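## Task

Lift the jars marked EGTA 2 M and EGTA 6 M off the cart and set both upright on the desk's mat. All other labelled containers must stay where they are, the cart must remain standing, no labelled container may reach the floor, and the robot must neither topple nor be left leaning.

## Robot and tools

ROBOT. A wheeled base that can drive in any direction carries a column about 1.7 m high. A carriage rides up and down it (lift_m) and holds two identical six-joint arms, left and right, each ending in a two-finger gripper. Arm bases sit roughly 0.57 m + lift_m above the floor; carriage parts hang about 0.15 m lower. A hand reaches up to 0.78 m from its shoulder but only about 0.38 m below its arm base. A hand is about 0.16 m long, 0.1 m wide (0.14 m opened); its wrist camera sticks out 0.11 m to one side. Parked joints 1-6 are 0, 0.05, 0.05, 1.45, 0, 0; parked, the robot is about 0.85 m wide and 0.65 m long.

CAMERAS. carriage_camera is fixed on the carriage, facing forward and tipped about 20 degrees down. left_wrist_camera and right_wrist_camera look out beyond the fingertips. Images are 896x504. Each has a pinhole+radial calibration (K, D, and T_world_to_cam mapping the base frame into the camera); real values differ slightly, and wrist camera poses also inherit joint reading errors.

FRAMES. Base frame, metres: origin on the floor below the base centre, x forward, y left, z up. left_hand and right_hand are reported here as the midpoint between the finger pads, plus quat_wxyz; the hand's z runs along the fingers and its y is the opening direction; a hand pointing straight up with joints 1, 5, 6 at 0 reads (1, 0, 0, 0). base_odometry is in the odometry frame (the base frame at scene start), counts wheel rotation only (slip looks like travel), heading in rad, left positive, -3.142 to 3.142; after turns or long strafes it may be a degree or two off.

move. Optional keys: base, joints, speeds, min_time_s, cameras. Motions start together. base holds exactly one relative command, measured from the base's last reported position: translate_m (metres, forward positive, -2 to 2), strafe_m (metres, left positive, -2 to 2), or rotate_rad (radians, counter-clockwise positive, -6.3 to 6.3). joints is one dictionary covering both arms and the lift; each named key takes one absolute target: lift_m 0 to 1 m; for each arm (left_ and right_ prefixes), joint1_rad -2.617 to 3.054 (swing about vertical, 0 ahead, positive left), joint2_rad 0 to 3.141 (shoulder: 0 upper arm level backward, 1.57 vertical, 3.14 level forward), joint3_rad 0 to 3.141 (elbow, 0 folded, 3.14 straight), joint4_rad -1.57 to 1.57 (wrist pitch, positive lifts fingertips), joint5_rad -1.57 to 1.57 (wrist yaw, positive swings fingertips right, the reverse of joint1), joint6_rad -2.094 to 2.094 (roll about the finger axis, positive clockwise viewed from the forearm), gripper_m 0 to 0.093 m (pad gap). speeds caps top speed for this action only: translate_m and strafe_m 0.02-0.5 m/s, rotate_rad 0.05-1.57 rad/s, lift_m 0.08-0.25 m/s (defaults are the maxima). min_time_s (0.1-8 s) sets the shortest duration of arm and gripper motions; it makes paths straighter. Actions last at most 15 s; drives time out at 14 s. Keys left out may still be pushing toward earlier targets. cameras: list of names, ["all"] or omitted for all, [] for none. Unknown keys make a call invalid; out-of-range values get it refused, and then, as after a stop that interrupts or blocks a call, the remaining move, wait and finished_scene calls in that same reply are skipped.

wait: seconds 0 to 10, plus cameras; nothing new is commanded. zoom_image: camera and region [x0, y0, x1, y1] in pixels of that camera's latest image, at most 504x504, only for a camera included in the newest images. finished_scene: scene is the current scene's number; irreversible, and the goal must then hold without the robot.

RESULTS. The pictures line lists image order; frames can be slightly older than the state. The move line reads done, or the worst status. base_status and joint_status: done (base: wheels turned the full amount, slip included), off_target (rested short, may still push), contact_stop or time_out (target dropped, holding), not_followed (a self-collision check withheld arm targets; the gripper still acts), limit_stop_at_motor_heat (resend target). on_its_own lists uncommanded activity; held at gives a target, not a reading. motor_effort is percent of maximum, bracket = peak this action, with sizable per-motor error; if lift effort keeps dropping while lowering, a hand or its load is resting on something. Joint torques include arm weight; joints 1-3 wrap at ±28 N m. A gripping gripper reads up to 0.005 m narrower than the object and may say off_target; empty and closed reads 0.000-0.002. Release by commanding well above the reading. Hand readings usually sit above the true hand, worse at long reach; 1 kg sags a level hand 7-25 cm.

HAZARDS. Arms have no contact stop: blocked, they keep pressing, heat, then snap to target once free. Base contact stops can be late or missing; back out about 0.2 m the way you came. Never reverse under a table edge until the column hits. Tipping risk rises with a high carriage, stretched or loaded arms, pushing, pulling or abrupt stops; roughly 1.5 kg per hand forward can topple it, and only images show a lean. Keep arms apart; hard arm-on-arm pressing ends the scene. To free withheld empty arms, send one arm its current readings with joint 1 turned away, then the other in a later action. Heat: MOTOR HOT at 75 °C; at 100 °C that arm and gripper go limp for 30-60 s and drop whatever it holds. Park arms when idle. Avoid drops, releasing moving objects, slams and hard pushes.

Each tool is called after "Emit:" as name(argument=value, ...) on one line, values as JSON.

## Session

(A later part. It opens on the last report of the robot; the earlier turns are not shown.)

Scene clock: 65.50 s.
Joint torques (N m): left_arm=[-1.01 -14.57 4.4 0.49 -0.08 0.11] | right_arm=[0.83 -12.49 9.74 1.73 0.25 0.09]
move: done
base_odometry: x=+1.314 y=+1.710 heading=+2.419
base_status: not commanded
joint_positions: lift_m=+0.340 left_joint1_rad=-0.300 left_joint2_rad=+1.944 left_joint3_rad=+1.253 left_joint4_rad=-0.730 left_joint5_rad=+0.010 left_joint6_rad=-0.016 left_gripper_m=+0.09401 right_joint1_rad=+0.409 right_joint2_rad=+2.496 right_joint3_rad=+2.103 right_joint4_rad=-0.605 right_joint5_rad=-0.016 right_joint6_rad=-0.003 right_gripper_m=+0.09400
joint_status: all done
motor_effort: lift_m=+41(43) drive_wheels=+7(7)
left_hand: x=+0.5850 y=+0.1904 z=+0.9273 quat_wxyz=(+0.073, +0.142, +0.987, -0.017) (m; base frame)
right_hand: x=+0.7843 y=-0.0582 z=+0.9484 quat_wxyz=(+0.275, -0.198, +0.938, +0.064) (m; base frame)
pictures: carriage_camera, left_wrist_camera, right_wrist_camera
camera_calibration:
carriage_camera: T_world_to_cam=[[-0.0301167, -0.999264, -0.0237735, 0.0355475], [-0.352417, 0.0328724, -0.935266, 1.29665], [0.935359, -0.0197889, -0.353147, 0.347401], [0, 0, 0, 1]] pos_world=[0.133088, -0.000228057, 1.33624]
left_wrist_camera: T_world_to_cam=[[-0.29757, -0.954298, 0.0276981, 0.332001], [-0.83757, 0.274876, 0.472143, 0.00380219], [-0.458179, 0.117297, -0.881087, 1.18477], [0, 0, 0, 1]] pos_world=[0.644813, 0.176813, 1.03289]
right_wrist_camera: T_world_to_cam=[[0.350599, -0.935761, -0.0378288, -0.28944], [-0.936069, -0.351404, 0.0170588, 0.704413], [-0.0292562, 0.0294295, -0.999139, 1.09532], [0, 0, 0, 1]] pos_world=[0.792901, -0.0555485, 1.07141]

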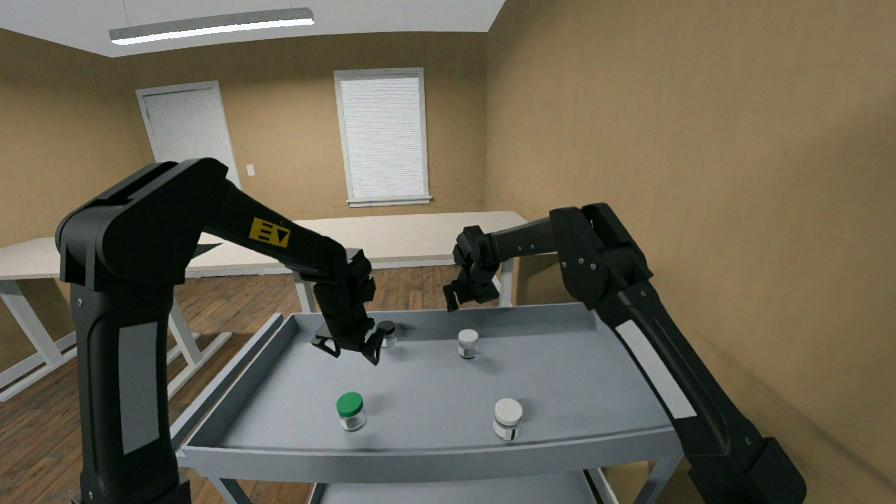

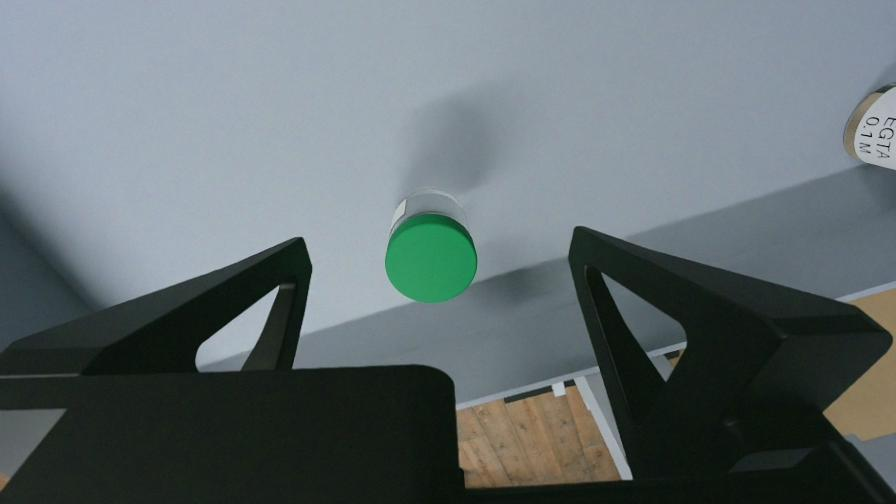

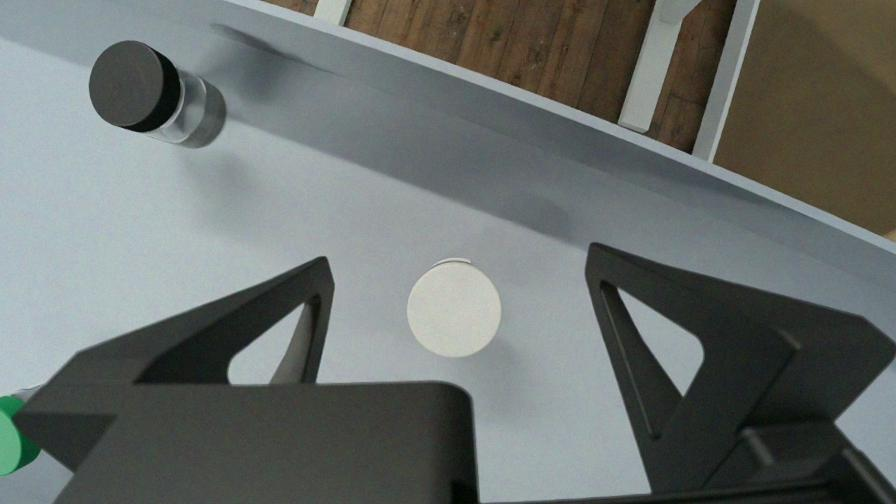

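Emit:
move(joints={"left_joint1_rad":-0.307,"left_joint2_rad":1.723,"left_joint3_rad":1.046,"left_joint4_rad":-0.723,"right_joint1_rad":0.43,"right_joint2_rad":2.395,"right_joint3_rad":1.862,"right_joint4_rad":-0.467}, min_time_s=1.5, cameras=["left_wrist_camera","right_wrist_camera"])

Scene clock: 69.27 s.
Joint torques (N m): left_arm=[-1.02 -12.04 4.36 0.64 -0.08 0.1] | right_arm=[0.79 -17.18 6.6 1.85 0.23 0.1]
move: done
base_odometry: x=+1.314 y=+1.710 heading=+2.419
base_status: not commanded
joint_positions: lift_m=+0.340 left_joint1_rad=-0.300 left_joint2_rad=+1.757 left_joint3_rad=+1.058 left_joint4_rad=-0.731 left_joint5_rad=+0.010 left_joint6_rad=-0.016 left_gripper_m=+0.09401 right_joint1_rad=+0.424 right_joint2_rad=+2.439 right_joint3_rad=+1.868 right_joint4_rad=-0.482 right_joint5_rad=-0.015 right_joint6_rad=-0.003 right_gripper_m=+0.09400
joint_status: all done
motor_effort: lift_m=+42(43) drive_wheels=+7(7)
left_hand: x=+0.5365 y=+0.2054 z=+0.9384 quat_wxyz=(+0.068, +0.142, +0.987, -0.016) (m; base frame)
right_hand: x=+0.7517 y=-0.0627 z=+0.9093 quat_wxyz=(+0.249, -0.207, +0.944, +0.061) (m; base frame)
pictures: left_wrist_camera, right_wrist_camera
camera_calibration:
left_wrist_camera: T_world_to_cam=[[-0.297298, -0.954382, 0.0277167, 0.331447], [-0.83288, 0.273424, 0.481196, -0.0569327], [-0.466824, 0.119974, -0.876175, 1.17007], [0, 0, 0, 1]] pos_world=[0.597338, 0.191515, 1.0434]
right_wrist_camera: T_world_to_cam=[[0.362829, -0.931211, -0.0346678, -0.295501], [-0.928425, -0.364432, 0.0722261, 0.616227], [-0.0798918, 0.00598072, -0.996786, 1.08983], [0, 0, 0, 1]] pos_world=[0.766404, -0.0571188, 1.03157]

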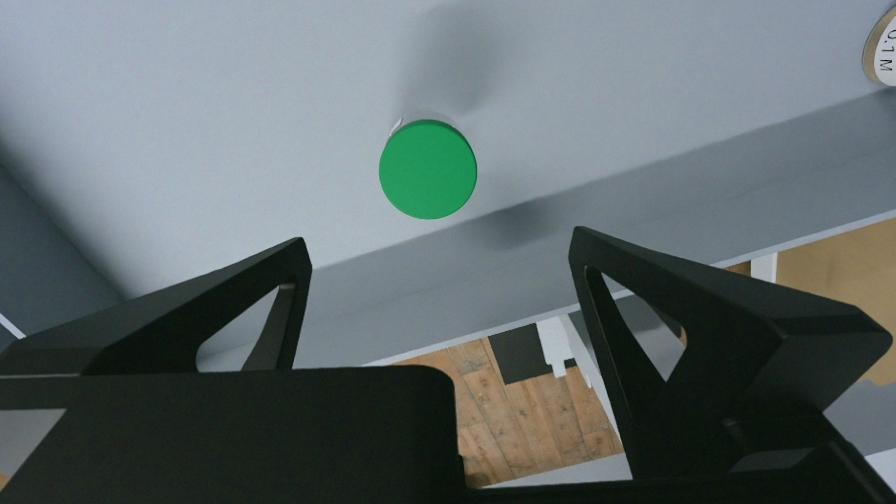

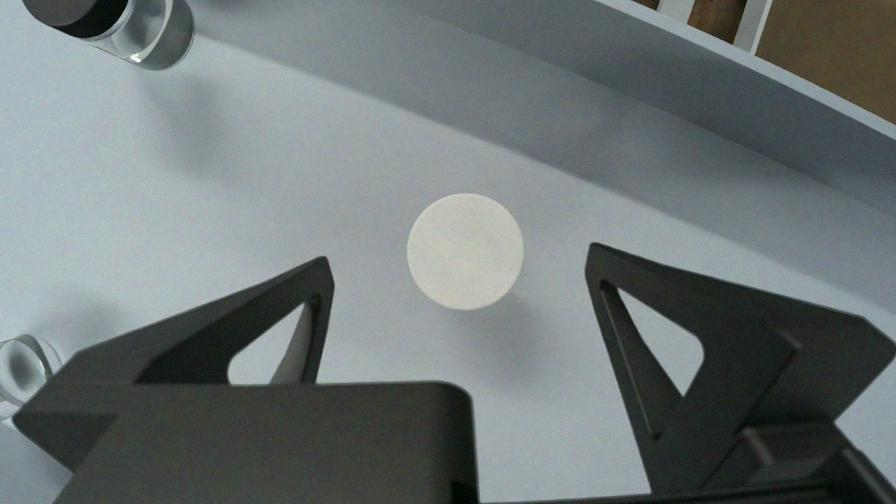

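Emit:
move(joints={"right_joint2_rad":2.325,"right_joint4_rad":-0.53,"left_joint1_rad":-0.29}, min_time_s=1, cameras=[])

Emit:
move(joints={"lift_m":0.25}, speeds={"lift_m":0.12})

Scene clock: 71.63 s.
Joint torques (N m): left_arm=[0.35 -12.04 4.37 0.64 -0.08 0.11] | right_arm=[0.8 -16.76 6.74 1.64 0.24 0.1]
move: done
base_odometry: x=+1.314 y=+1.710 heading=+2.419
base_status: not commanded
joint_positions: lift_m=+0.340 left_joint1_rad=-0.299 left_joint2_rad=+1.757 left_joint3_rad=+1.058 left_joint4_rad=-0.731 left_joint5_rad=+0.010 left_joint6_rad=-0.016 left_gripper_m=+0.09401 right_joint1_rad=+0.424 right_joint2_rad=+2.367 right_joint3_rad=+1.868 right_joint4_rad=-0.517 right_joint5_rad=-0.015 right_joint6_rad=-0.003 right_gripper_m=+0.09400
joint_status: all done
motor_effort: lift_m=+42(42) drive_wheels=+7(7)
left_hand: x=+0.5366 y=+0.2058 z=+0.9384 quat_wxyz=(+0.068, +0.141, +0.987, -0.016) (m; base frame)
right_hand: x=+0.7519 y=-0.0626 z=+0.9453 quat_wxyz=(+0.266, -0.206, +0.939, +0.064) (m; base frame)
pictures: none
No camera images: "cameras" was empty.

Scene clock: 72.80 s.
Joint torques (N m): left_arm=[0.31 -10.91 4.77 0.64 -0.08 0.11] | right_arm=[0.83 -15.54 7.31 1.75 0.23 0.1]
move: done
base_odometry: x=+1.314 y=+1.710 heading=+2.419
base_status: not commanded
joint_positions: lift_m=+0.250 left_joint1_rad=-0.299 left_joint2_rad=+1.747 left_joint3_rad=+1.053 left_joint4_rad=-0.730 left_joint5_rad=+0.010 left_joint6_rad=-0.015 left_gripper_m=+0.09401 right_joint1_rad=+0.424 right_joint2_rad=+2.354 right_joint3_rad=+1.862 right_joint4_rad=-0.527 right_joint5_rad=-0.014 right_joint6_rad=-0.003 right_gripper_m=+0.09400
joint_status: all done
motor_effort: lift_m=+35(37) drive_wheels=-2(8)
left_hand: x=+0.5363 y=+0.2059 z=+0.8510 quat_wxyz=(+0.072, +0.141, +0.987, -0.016) (m; base frame)
right_hand: x=+0.7496 y=-0.0638 z=+0.8596 quat_wxyz=(+0.265, -0.206, +0.940, +0.064) (m; base frame)
pictures: carriage_camera, left_wrist_camera, right_wrist_camera
camera_calibration:
carriage_camera: T_world_to_cam=[[-0.0301167, -0.999264, -0.0237735, 0.03342], [-0.352417, 0.0328724, -0.935266, 1.21296], [0.935359, -0.0197889, -0.353147, 0.315799], [0, 0, 0, 1]] pos_world=[0.133088, -0.000228057, 1.24676]
left_wrist_camera: T_world_to_cam=[[-0.296758, -0.954552, 0.0276481, 0.33405], [-0.83641, 0.273782, 0.474828, -0.00795555], [-0.460818, 0.117784, -0.879644, 1.09348], [0, 0, 0, 1]] pos_world=[0.596375, 0.192251, 0.956418]
right_wrist_camera: T_world_to_cam=[[0.363566, -0.930881, -0.0357763, -0.297053], [-0.930292, -0.36481, 0.038338, 0.648024], [-0.0487397, 0.019344, -0.998624, 1.01925], [0, 0, 0, 1]] pos_world=[0.760529, -0.0598319, 0.98238]

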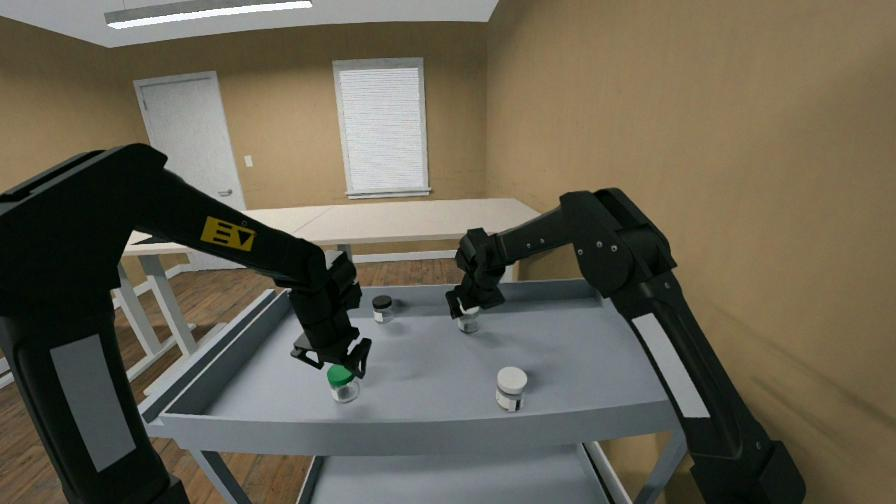

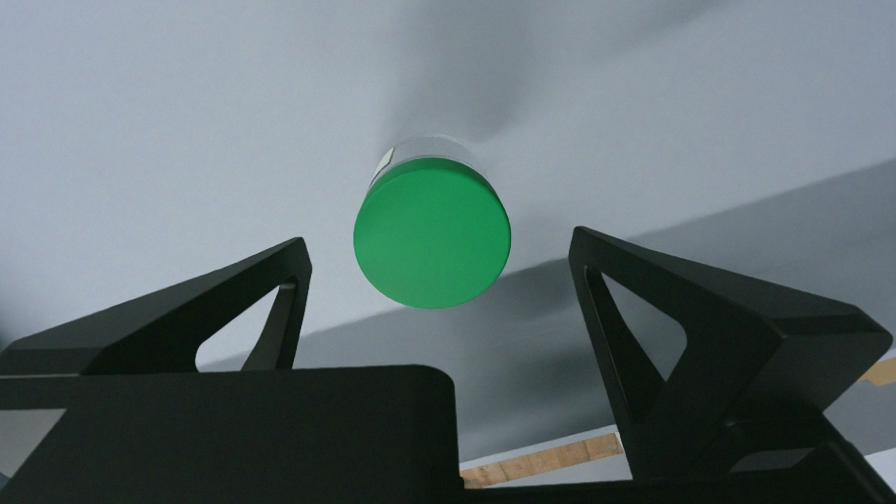

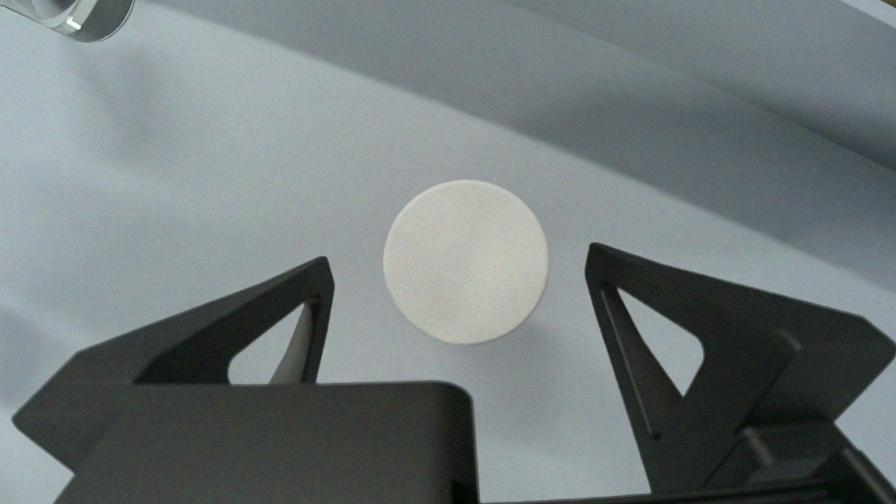

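Emit:
move(joints={"lift_m":0.205}, speeds={"lift_m":0.1}, cameras=["carriage_camera","left_wrist_camera"])

Emit:
zoom_image(camera="carriage_camera", region=[260, 240, 540, 440])

Scene clock: 74.57 s.
Joint torques (N m): left_arm=[0.08 -10.66 4.81 0.65 -0.08 0.1] | right_arm=[0.81 -15.34 7.41 1.78 0.22 0.1]
move: done
base_odometry: x=+1.314 y=+1.710 heading=+2.419
base_status: not commanded
joint_positions: lift_m=+0.205 left_joint1_rad=-0.297 left_joint2_rad=+1.744 left_joint3_rad=+1.053 left_joint4_rad=-0.729 left_joint5_rad=+0.010 left_joint6_rad=-0.015 left_gripper_m=+0.09401 right_joint1_rad=+0.424 right_joint2_rad=+2.350 right_joint3_rad=+1.861 right_joint4_rad=-0.530 right_joint5_rad=-0.014 right_joint6_rad=-0.003 right_gripper_m=+0.09400
joint_status: all done
motor_effort: lift_m=+36(36) drive_wheels=-2(7)
left_hand: x=+0.5369 y=+0.2065 z=+0.8069 quat_wxyz=(+0.073, +0.140, +0.987, -0.016) (m; base frame)
right_hand: x=+0.7492 y=-0.0640 z=+0.8163 quat_wxyz=(+0.265, -0.206, +0.940, +0.064) (m; base frame)
pictures: carriage_camera, left_wrist_camera
camera_calibration:
carriage_camera: T_world_to_cam=[[-0.0301167, -0.999264, -0.0237735, 0.0323502], [-0.352417, 0.0328724, -0.935266, 1.17087], [0.935359, -0.0197889, -0.353147, 0.299907], [0, 0, 0, 1]] pos_world=[0.133088, -0.000228057, 1.20176]
left_wrist_camera: T_world_to_cam=[[-0.294663, -0.955201, 0.0276403, 0.33504], [-0.838588, 0.272343, 0.471805, 0.0172874], [-0.458196, 0.115845, -0.88127, 1.05518], [0, 0, 0, 1]] pos_world=[0.5967, 0.193086, 0.912481]

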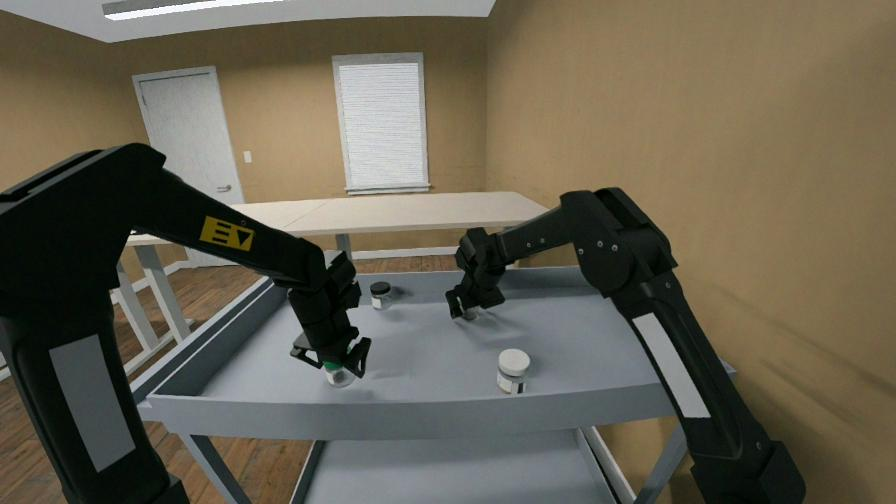

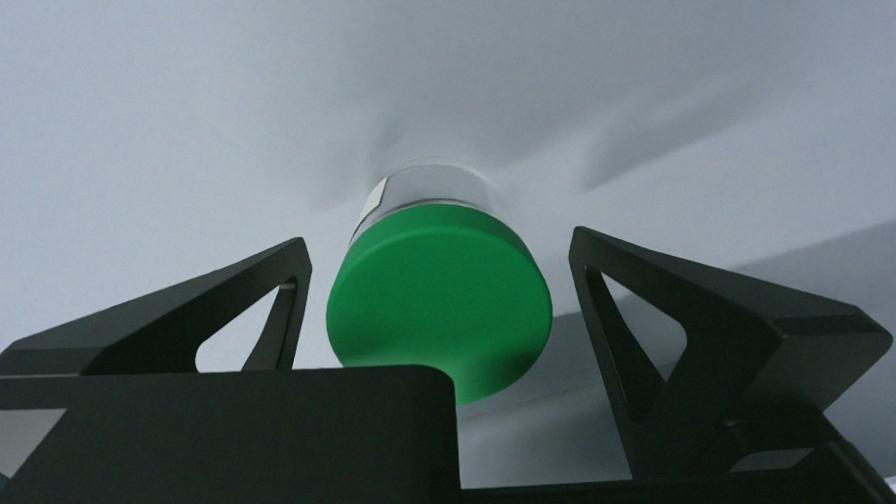

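Scaled by 1.800.

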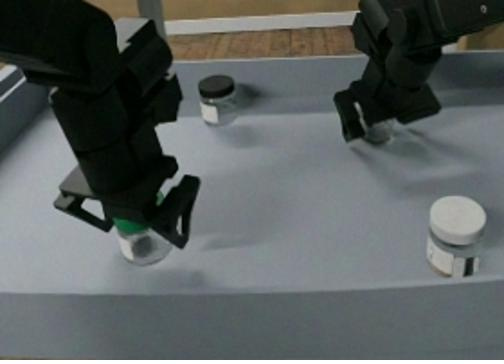

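Emit:
move(joints={"lift_m":0.193}, cameras=[])

Emit:
move(joints={"left_gripper_m":0.045,"right_gripper_m":0.045}, min_time_s=2)

Scene clock: 75.70 s.
Joint torques (N m): left_arm=[0.16 -10.47 4.92 0.62 -0.07 0.11] | right_arm=[0.77 -14.65 7.43 1.61 0.14 0.11]
move: done
base_odometry: x=+1.314 y=+1.710 heading=+2.419
base_status: not commanded
joint_positions: lift_m=+0.193 left_joint1_rad=-0.297 left_joint2_rad=+1.743 left_joint3_rad=+1.052 left_joint4_rad=-0.728 left_joint5_rad=+0.010 left_joint6_rad=-0.015 left_gripper_m=+0.09401 right_joint1_rad=+0.424 right_joint2_rad=+2.344 right_joint3_rad=+1.861 right_joint4_rad=-0.514 right_joint5_rad=-0.005 right_joint6_rad=-0.006 right_gripper_m=+0.09400
joint_status: all done
motor_effort: lift_m=+35(36) drive_wheels=+7(8)
left_hand: x=+0.5369 y=+0.2065 z=+0.7950 quat_wxyz=(+0.074, +0.140, +0.987, -0.017) (m; base frame)
right_hand: x=+0.7532 y=-0.0636 z=+0.8098 quat_wxyz=(+0.276, -0.205, +0.937, +0.061) (m; base frame)
pictures: none
No camera images: "cameras" was empty.

Scene clock: 78.00 s.
Joint torques (N m): left_arm=[0.17 -10.56 4.92 0.63 -0.07 0.1] | right_arm=[0.77 -14.58 7.45 1.64 0.14 0.12]
move: off_target
base_odometry: x=+1.314 y=+1.710 heading=+2.419
base_status: not commanded
joint_positions: lift_m=+0.193 left_joint1_rad=-0.297 left_joint2_rad=+1.743 left_joint3_rad=+1.052 left_joint4_rad=-0.728 left_joint5_rad=+0.009 left_joint6_rad=-0.015 left_gripper_m=+0.05395 right_joint1_rad=+0.424 right_joint2_rad=+2.344 right_joint3_rad=+1.861 right_joint4_rad=-0.514 right_joint5_rad=-0.005 right_joint6_rad=-0.006 right_gripper_m=+0.05445
joint_status: left_gripper_m off_target (ended at +0.05398, target +0.04500); right_gripper_m off_target (ended at +0.05447, target +0.04500)
motor_effort: lift_m=+34(36) drive_wheels=+7(7)
left_hand: x=+0.5369 y=+0.2065 z=+0.7950 quat_wxyz=(+0.074, +0.140, +0.987, -0.016) (m; base frame)
right_hand: x=+0.7532 y=-0.0636 z=+0.8098 quat_wxyz=(+0.276, -0.205, +0.937, +0.061) (m; base frame)
pictures: carriage_camera, left_wrist_camera, right_wrist_camera
camera_calibration:
carriage_camera: T_world_to_cam=[[-0.0301167, -0.999264, -0.0237735, 0.0320665], [-0.352417, 0.0328724, -0.935266, 1.15971], [0.935359, -0.0197889, -0.353147, 0.295692], [0, 0, 0, 1]] pos_world=[0.133088, -0.000228057, 1.18982]
left_wrist_camera: T_world_to_cam=[[-0.294642, -0.955219, 0.0272606, 0.335727], [-0.839171, 0.272282, 0.470801, 0.0239805], [-0.457141, 0.115841, -0.881818, 1.04461], [0, 0, 0, 1]] pos_world=[0.596574, 0.193155, 0.90071]
right_wrist_camera: T_world_to_cam=[[0.362237, -0.931672, -0.027788, -0.305534], [-0.931757, -0.36274, 0.0157512, 0.672783], [-0.0247548, 0.020186, -0.99949, 0.952377], [0, 0, 0, 1]] pos_world=[0.761122, -0.0598365, 0.932803]

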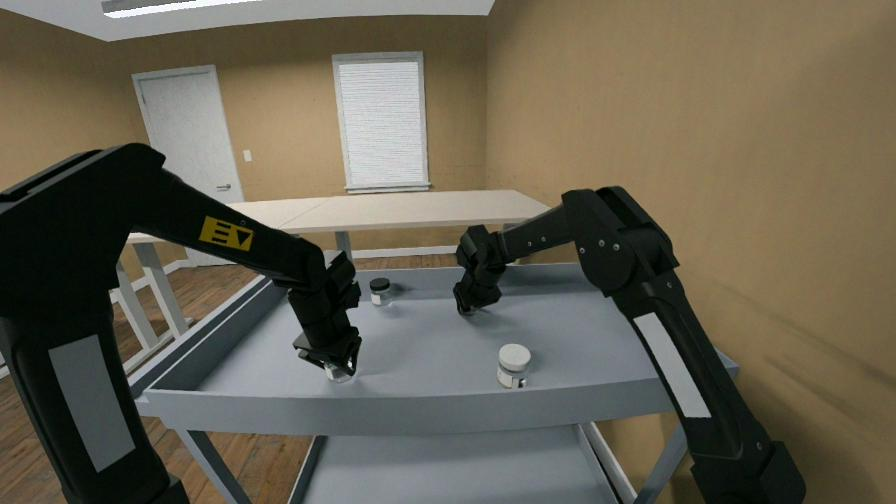

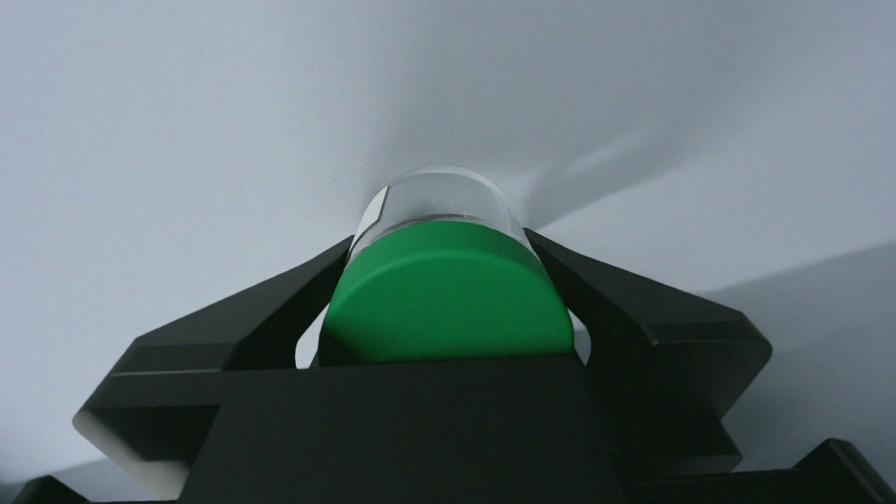

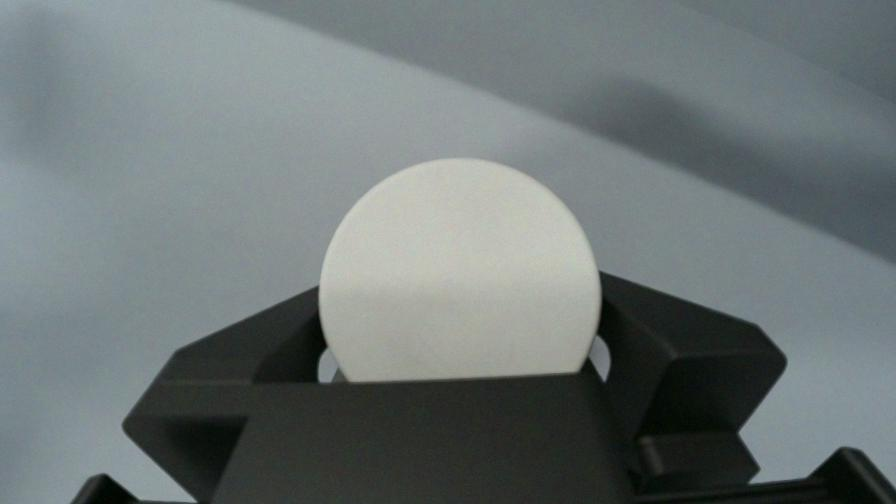

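Emit:
move(joints={"lift_m":0.47}, speeds={"lift_m":0.12}, cameras=["carriage_camera"])

Emit:
move(base={"translate_m":-0.1}, speeds={"translate_m":0.15}, joints={"left_joint1_rad":-0.50,"left_joint2_rad":2.065,"left_joint3_rad":1.543,"left_joint4_rad":-0.882,"right_joint1_rad":0.5,"right_joint2_rad":1.9,"right_joint3_rad":1.13,"right_joint4_rad":-0.21}, min_time_s=3)

Scene clock: 84.60 s.
Joint torques (N m): left_arm=[0.09 -10.54 5 0.59 -0.08 0.1] | right_arm=[0.76 -14.57 7.68 1.78 0.13 0.12]
move: done
base_odometry: x=+1.314 y=+1.710 heading=+2.419
base_status: not commanded
joint_positions: lift_m=+0.470 left_joint1_rad=-0.297 left_joint2_rad=+1.743 left_joint3_rad=+1.050 left_joint4_rad=-0.728 left_joint5_rad=+0.009 left_joint6_rad=-0.015 left_gripper_m=+0.05395 right_joint1_rad=+0.424 right_joint2_rad=+2.344 right_joint3_rad=+1.859 right_joint4_rad=-0.528 right_joint5_rad=-0.005 right_joint6_rad=-0.006 right_gripper_m=+0.05445
joint_status: all done
motor_effort: lift_m=+41(51) drive_wheels=+7(8)
left_hand: x=+0.5363 y=+0.2068 z=+1.0710 quat_wxyz=(+0.073, +0.140, +0.987, -0.016) (m; base frame)
right_hand: x=+0.7498 y=-0.0651 z=+1.0834 quat_wxyz=(+0.268, -0.206, +0.939, +0.060) (m; base frame)
pictures: carriage_camera
camera_calibration:
carriage_camera: T_world_to_cam=[[-0.0301167, -0.999264, -0.0237735, 0.0386385], [-0.352417, 0.0328724, -0.935266, 1.41826], [0.935359, -0.0197889, -0.353147, 0.393318], [0, 0, 0, 1]] pos_world=[0.133088, -0.000228057, 1.46626]

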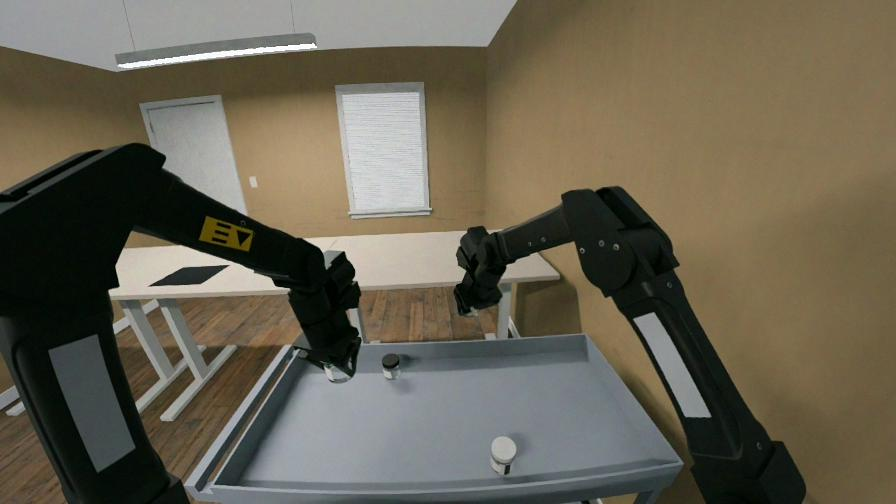

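Scene clock: 87.90 s.
Joint torques (N m): left_arm=[-1.01 -11.12 8.43 0.48 -0.07 0.1] | right_arm=[0.83 -12.4 6.15 2.01 0.13 0.12]
move: done
base_odometry: x=+1.389 y=+1.644 heading=+2.419
base_status: done
joint_positions: lift_m=+0.470 left_joint1_rad=-0.493 left_joint2_rad=+2.056 left_joint3_rad=+1.508 left_joint4_rad=-0.875 left_joint5_rad=+0.009 left_joint6_rad=-0.015 left_gripper_m=+0.05395 right_joint1_rad=+0.494 right_joint2_rad=+1.935 right_joint3_rad=+1.135 right_joint4_rad=-0.229 right_joint5_rad=-0.005 right_joint6_rad=-0.006 right_gripper_m=+0.05445
joint_status: all done
motor_effort: lift_m=+42(42) drive_wheels=-5(14)
left_hand: x=+0.5914 y=+0.1043 z=+1.0783 quat_wxyz=(+0.070, +0.236, +0.969, -0.023) (m; base frame)
right_hand: x=+0.6223 y=-0.0882 z=+1.0666 quat_wxyz=(+0.259, -0.239, +0.933, +0.067) (m; base frame)
pictures: carriage_camera, left_wrist_camera, right_wrist_camera
camera_calibration:
carriage_camera: T_world_to_cam=[[-0.0301167, -0.999264, -0.0237735, 0.0386385], [-0.352417, 0.0328724, -0.935266, 1.41826], [0.935359, -0.0197889, -0.353147, 0.393318], [0, 0, 0, 1]] pos_world=[0.133088, -0.000228057, 1.46626]
left_wrist_camera: T_world_to_cam=[[-0.475295, -0.879415, 0.026892, 0.345725], [-0.768401, 0.429795, 0.474168, -0.0977344], [-0.428549, 0.204706, -0.880023, 1.30307], [0, 0, 0, 1]] pos_world=[0.647653, 0.0792948, 1.18378]
right_wrist_camera: T_world_to_cam=[[0.425063, -0.904798, -0.0257348, -0.312823], [-0.903544, -0.425831, 0.0477152, 0.480712], [-0.0541312, 0.00297052, -0.998529, 1.22199], [0, 0, 0, 1]] pos_world=[0.633461, -0.0819693, 1.1892]

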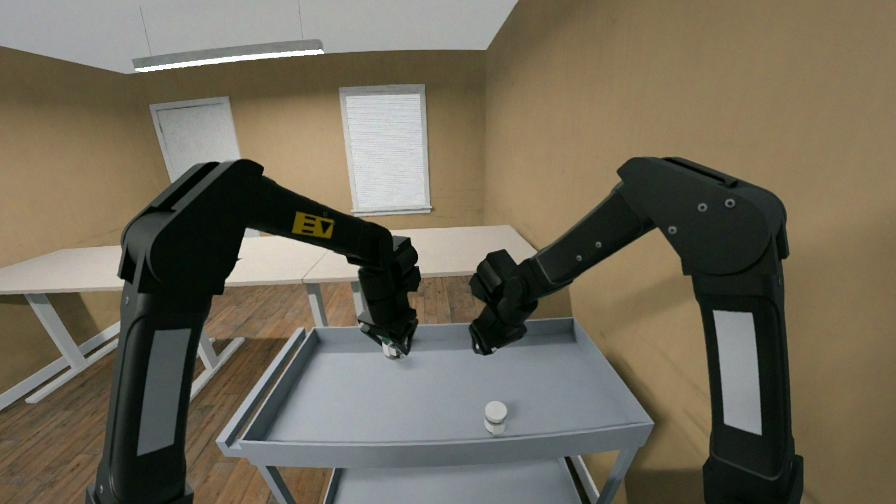

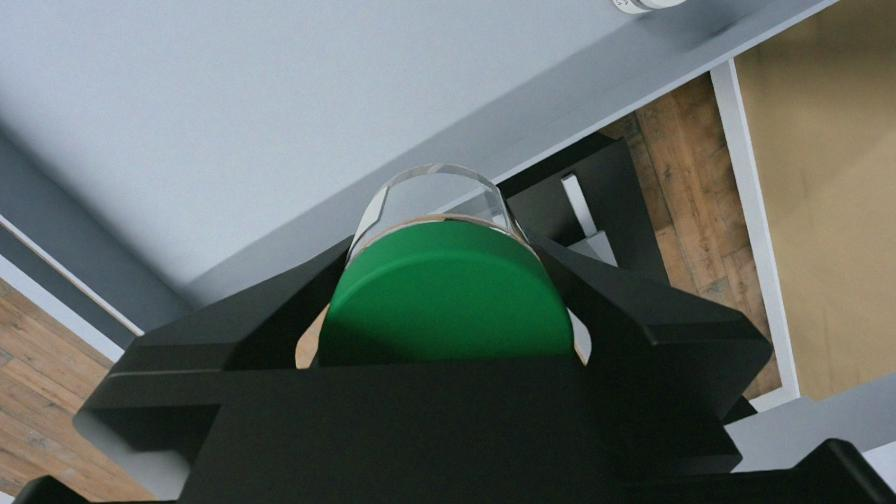

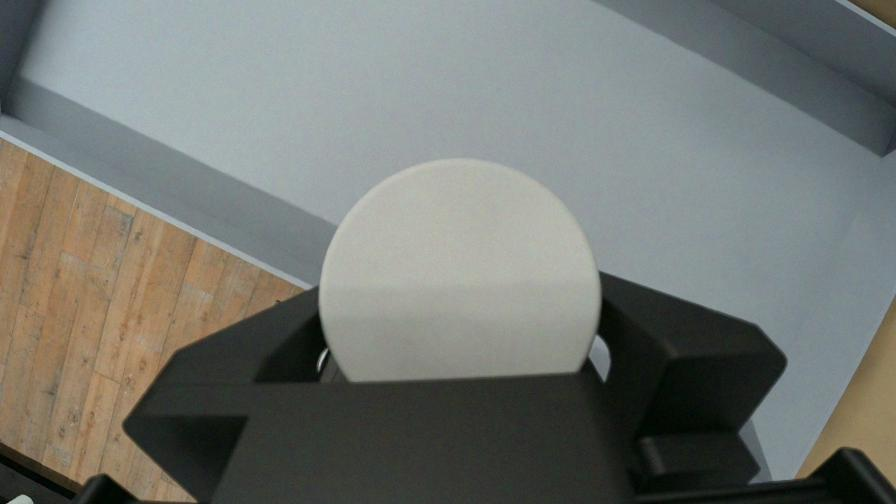

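Emit:
move(base={"strafe_m":1.34}, speeds={"strafe_m":0.35}, joints={"right_joint4_rad":-0.18}, cameras=["carriage_camera"])

Scene clock: 94.13 s.
Joint torques (N m): left_arm=[-0.65 -11.28 8.32 0.53 -0.07 0.1] | right_arm=[0.35 -12.3 6.31 2.03 0.12 0.12]
move: done
base_odometry: x=+0.502 y=+0.639 heading=+2.419
base_status: done
joint_positions: lift_m=+0.470 left_joint1_rad=-0.497 left_joint2_rad=+2.058 left_joint3_rad=+1.509 left_joint4_rad=-0.879 left_joint5_rad=+0.009 left_joint6_rad=-0.015 left_gripper_m=+0.05395 right_joint1_rad=+0.499 right_joint2_rad=+1.934 right_joint3_rad=+1.134 right_joint4_rad=-0.196 right_joint5_rad=-0.004 right_joint6_rad=-0.006 right_gripper_m=+0.05445
joint_status: all done
motor_effort: lift_m=+42(42) drive_wheels=+1(16)
left_hand: x=+0.5901 y=+0.1032 z=+1.0779 quat_wxyz=(+0.068, +0.238, +0.969, -0.022) (m; base frame)
right_hand: x=+0.6272 y=-0.0832 z=+1.0710 quat_wxyz=(+0.275, -0.240, +0.928, +0.071) (m; base frame)
pictures: carriage_camera
camera_calibration:
carriage_camera: T_world_to_cam=[[-0.0301167, -0.999264, -0.0237735, 0.0386385], [-0.352417, 0.0328724, -0.935266, 1.41826], [0.935359, -0.0197889, -0.353147, 0.393318], [0, 0, 0, 1]] pos_world=[0.133088, -0.000228057, 1.46626]

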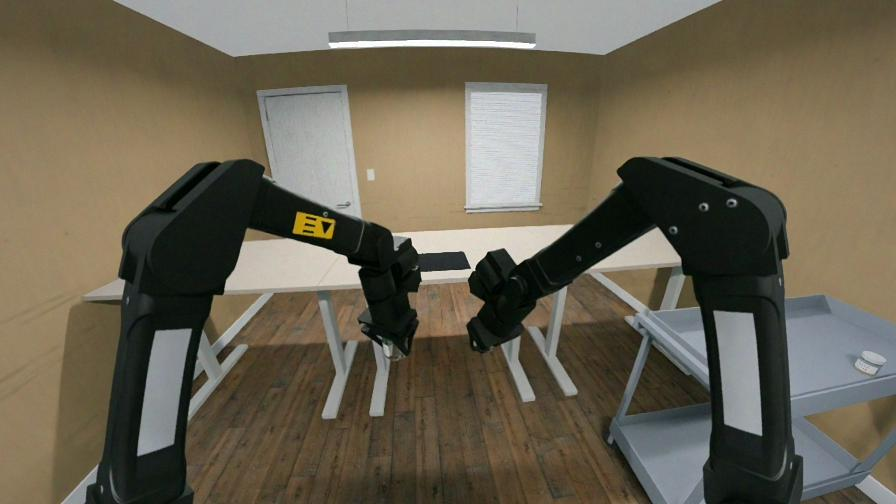

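Emit:
move(base={"translate_m":0.78}, speeds={"translate_m":0.3}, cameras=["carriage_camera","left_wrist_camera","right_wrist_camera"])

Scene clock: 99.23 s.
Joint torques (N m): left_arm=[-0.51 -11.21 8.32 0.54 -0.07 0.11] | right_arm=[0.21 -12.05 6.28 2.01 0.12 0.12]
move: done
base_odometry: x=-0.083 y=+1.154 heading=+2.420
base_status: done
joint_positions: lift_m=+0.470 left_joint1_rad=-0.498 left_joint2_rad=+2.058 left_joint3_rad=+1.509 left_joint4_rad=-0.881 left_joint5_rad=+0.008 left_joint6_rad=-0.015 left_gripper_m=+0.05395 right_joint1_rad=+0.499 right_joint2_rad=+1.933 right_joint3_rad=+1.134 right_joint4_rad=-0.194 right_joint5_rad=-0.004 right_joint6_rad=-0.006 right_gripper_m=+0.05445
joint_status: not commanded
motor_effort: lift_m=+42(42) drive_wheels=-3(20)
left_hand: x=+0.5897 y=+0.1034 z=+1.0777 quat_wxyz=(+0.067, +0.238, +0.969, -0.022) (m; base frame)
right_hand: x=+0.6276 y=-0.0830 z=+1.0716 quat_wxyz=(+0.276, -0.240, +0.928, +0.071) (m; base frame)
pictures: carriage_camera, left_wrist_camera, right_wrist_camera
camera_calibration:
carriage_camera: T_world_to_cam=[[-0.0301167, -0.999264, -0.0237735, 0.0386385], [-0.352417, 0.0328724, -0.935266, 1.41826], [0.935359, -0.0197889, -0.353147, 0.393318], [0, 0, 0, 1]] pos_world=[0.133088, -0.000228057, 1.46626]
left_wrist_camera: T_world_to_cam=[[-0.478752, -0.877561, 0.0261496, 0.346762], [-0.764253, 0.431226, 0.479543, -0.106771], [-0.432105, 0.209597, -0.877129, 1.30042], [0, 0, 0, 1]] pos_world=[0.646332, 0.0777817, 1.18277]
right_wrist_camera: T_world_to_cam=[[0.430019, -0.902415, -0.0270347, -0.311672], [-0.902543, -0.430436, 0.011891, 0.524811], [-0.0223674, 0.0192866, -0.999564, 1.2098], [0, 0, 0, 1]] pos_world=[0.634749, -0.0786928, 1.1946]

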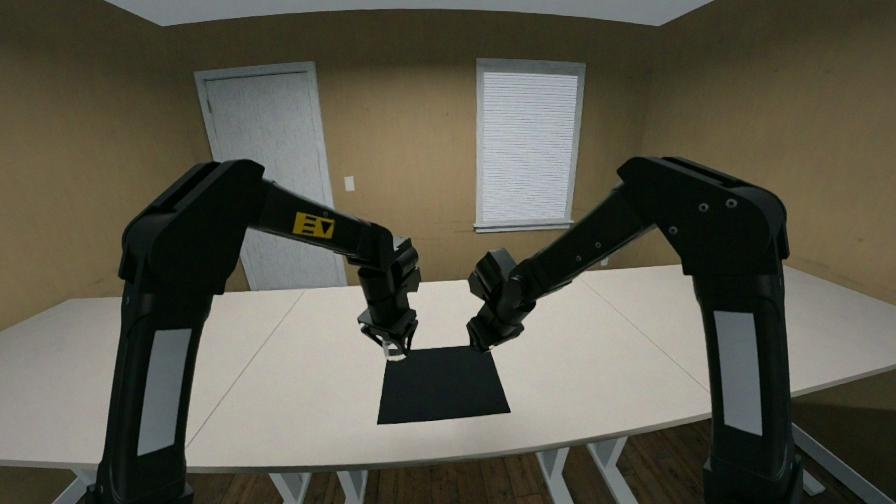

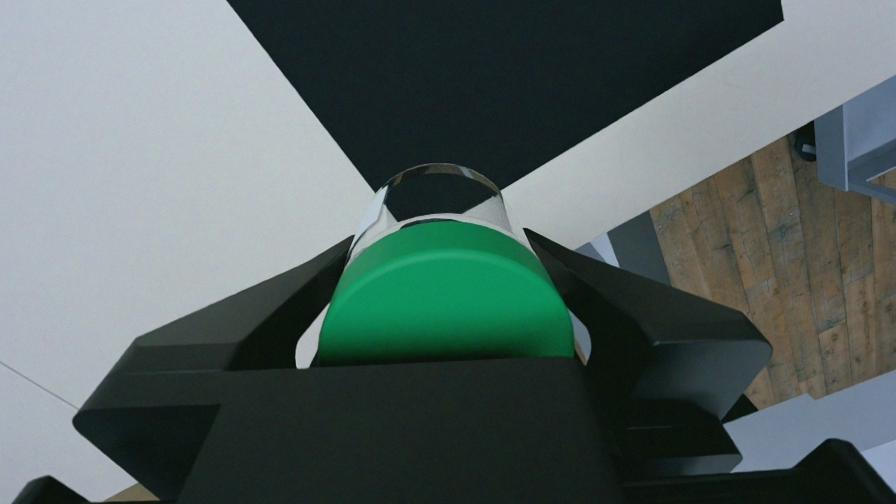

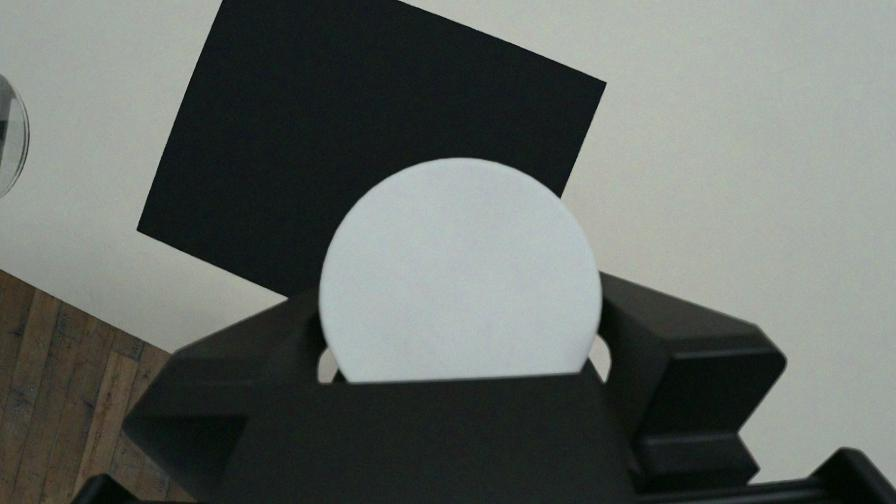

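Emit:
move(base={"translate_m":0.07}, speeds={"translate_m":0.1}, cameras=[])

Emit:
move(joints={"lift_m":0.36}, speeds={"lift_m":0.12})

Emit:
zoom_image(camera="carriage_camera", region=[340, 250, 580, 450])

Scene clock: 102.80 s.
Joint torques (N m): left_arm=[-0.49 -11.32 8.31 0.57 -0.06 0.1] | right_arm=[0.23 -12.16 6.3 2 0.13 0.12]
move: done
base_odometry: x=-0.136 y=+1.200 heading=+2.420
base_status: done
joint_positions: lift_m=+0.470 left_joint1_rad=-0.498 left_joint2_rad=+2.058 left_joint3_rad=+1.509 left_joint4_rad=-0.883 left_joint5_rad=+0.008 left_joint6_rad=-0.015 left_gripper_m=+0.05395 right_joint1_rad=+0.501 right_joint2_rad=+1.932 right_joint3_rad=+1.134 right_joint4_rad=-0.193 right_joint5_rad=-0.004 right_joint6_rad=-0.006 right_gripper_m=+0.05444
joint_status: not commanded
motor_effort: lift_m=+41(42) drive_wheels=+7(20)
left_hand: x=+0.5891 y=+0.1037 z=+1.0776 quat_wxyz=(+0.066, +0.238, +0.969, -0.021) (m; base frame)
right_hand: x=+0.6274 y=-0.0821 z=+1.0722 quat_wxyz=(+0.277, -0.241, +0.928, +0.072) (m; base frame)
pictures: none
No camera images: "cameras" was empty.

Scene clock: 104.13 s.
Joint torques (N m): left_arm=[-0.72 -12.12 7.57 0.57 -0.1 0.1] | right_arm=[0.08 -11.47 6.76 1.97 0.12 0.12]
move: done
base_odometry: x=-0.136 y=+1.200 heading=+2.420
base_status: not commanded
joint_positions: lift_m=+0.360 left_joint1_rad=-0.498 left_joint2_rad=+2.066 left_joint3_rad=+1.517 left_joint4_rad=-0.884 left_joint5_rad=+0.008 left_joint6_rad=-0.015 left_gripper_m=+0.05395 right_joint1_rad=+0.501 right_joint2_rad=+1.924 right_joint3_rad=+1.129 right_joint4_rad=-0.190 right_joint5_rad=-0.004 right_joint6_rad=-0.006 right_gripper_m=+0.05444
joint_status: all done
motor_effort: lift_m=+36(36) drive_wheels=-2(8)
left_hand: x=+0.5906 y=+0.1030 z=+0.9670 quat_wxyz=(+0.066, +0.239, +0.969, -0.021) (m; base frame)
right_hand: x=+0.6272 y=-0.0821 z=+0.9650 quat_wxyz=(+0.280, -0.240, +0.927, +0.073) (m; base frame)
pictures: carriage_camera, left_wrist_camera, right_wrist_camera
camera_calibration:
carriage_camera: T_world_to_cam=[[-0.0301167, -0.999264, -0.0237735, 0.0360352], [-0.352417, 0.0328724, -0.935266, 1.31584], [0.935359, -0.0197889, -0.353147, 0.354647], [0, 0, 0, 1]] pos_world=[0.133088, -0.000228057, 1.35676]
left_wrist_camera: T_world_to_cam=[[-0.478964, -0.877458, 0.0257256, 0.350249], [-0.762762, 0.430504, 0.482556, -0.0565234], [-0.434498, 0.211505, -0.875487, 1.20343], [0, 0, 0, 1]] pos_world=[0.647528, 0.077132, 1.07185]
right_wrist_camera: T_world_to_cam=[[0.431949, -0.901479, -0.0275072, -0.314346], [-0.901778, -0.432188, 0.00313003, 0.533956], [-0.0147099, 0.0234534, -0.999617, 1.09884], [0, 0, 0, 1]] pos_world=[0.633456, -0.0783784, 1.0881]

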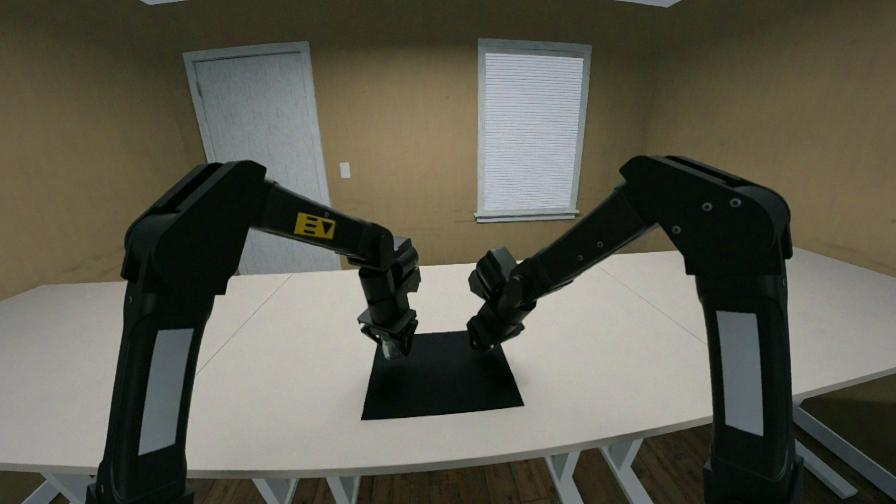

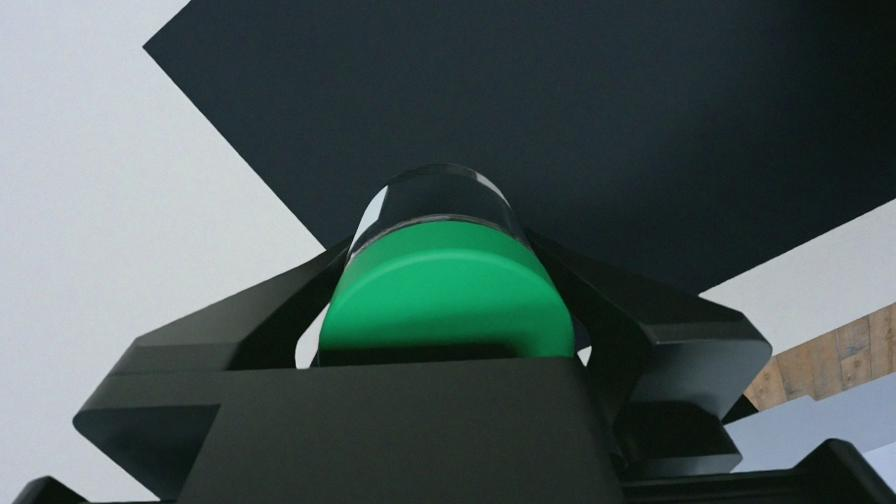

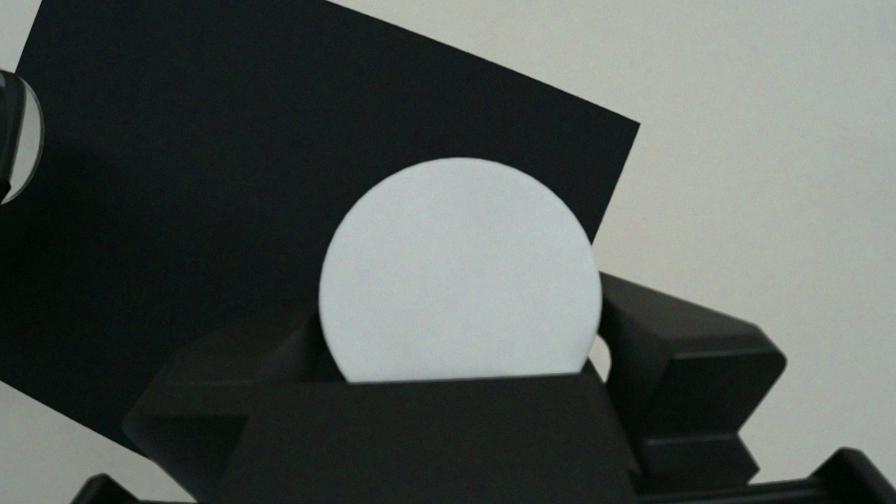

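Scaled by 2.100.

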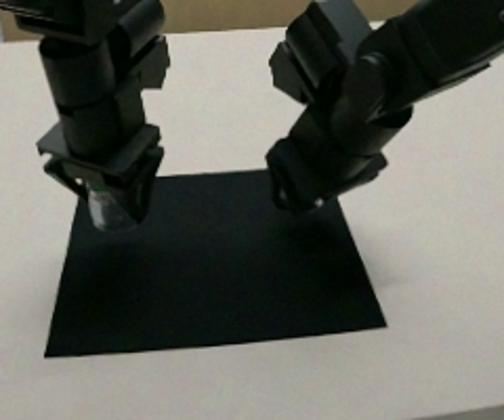

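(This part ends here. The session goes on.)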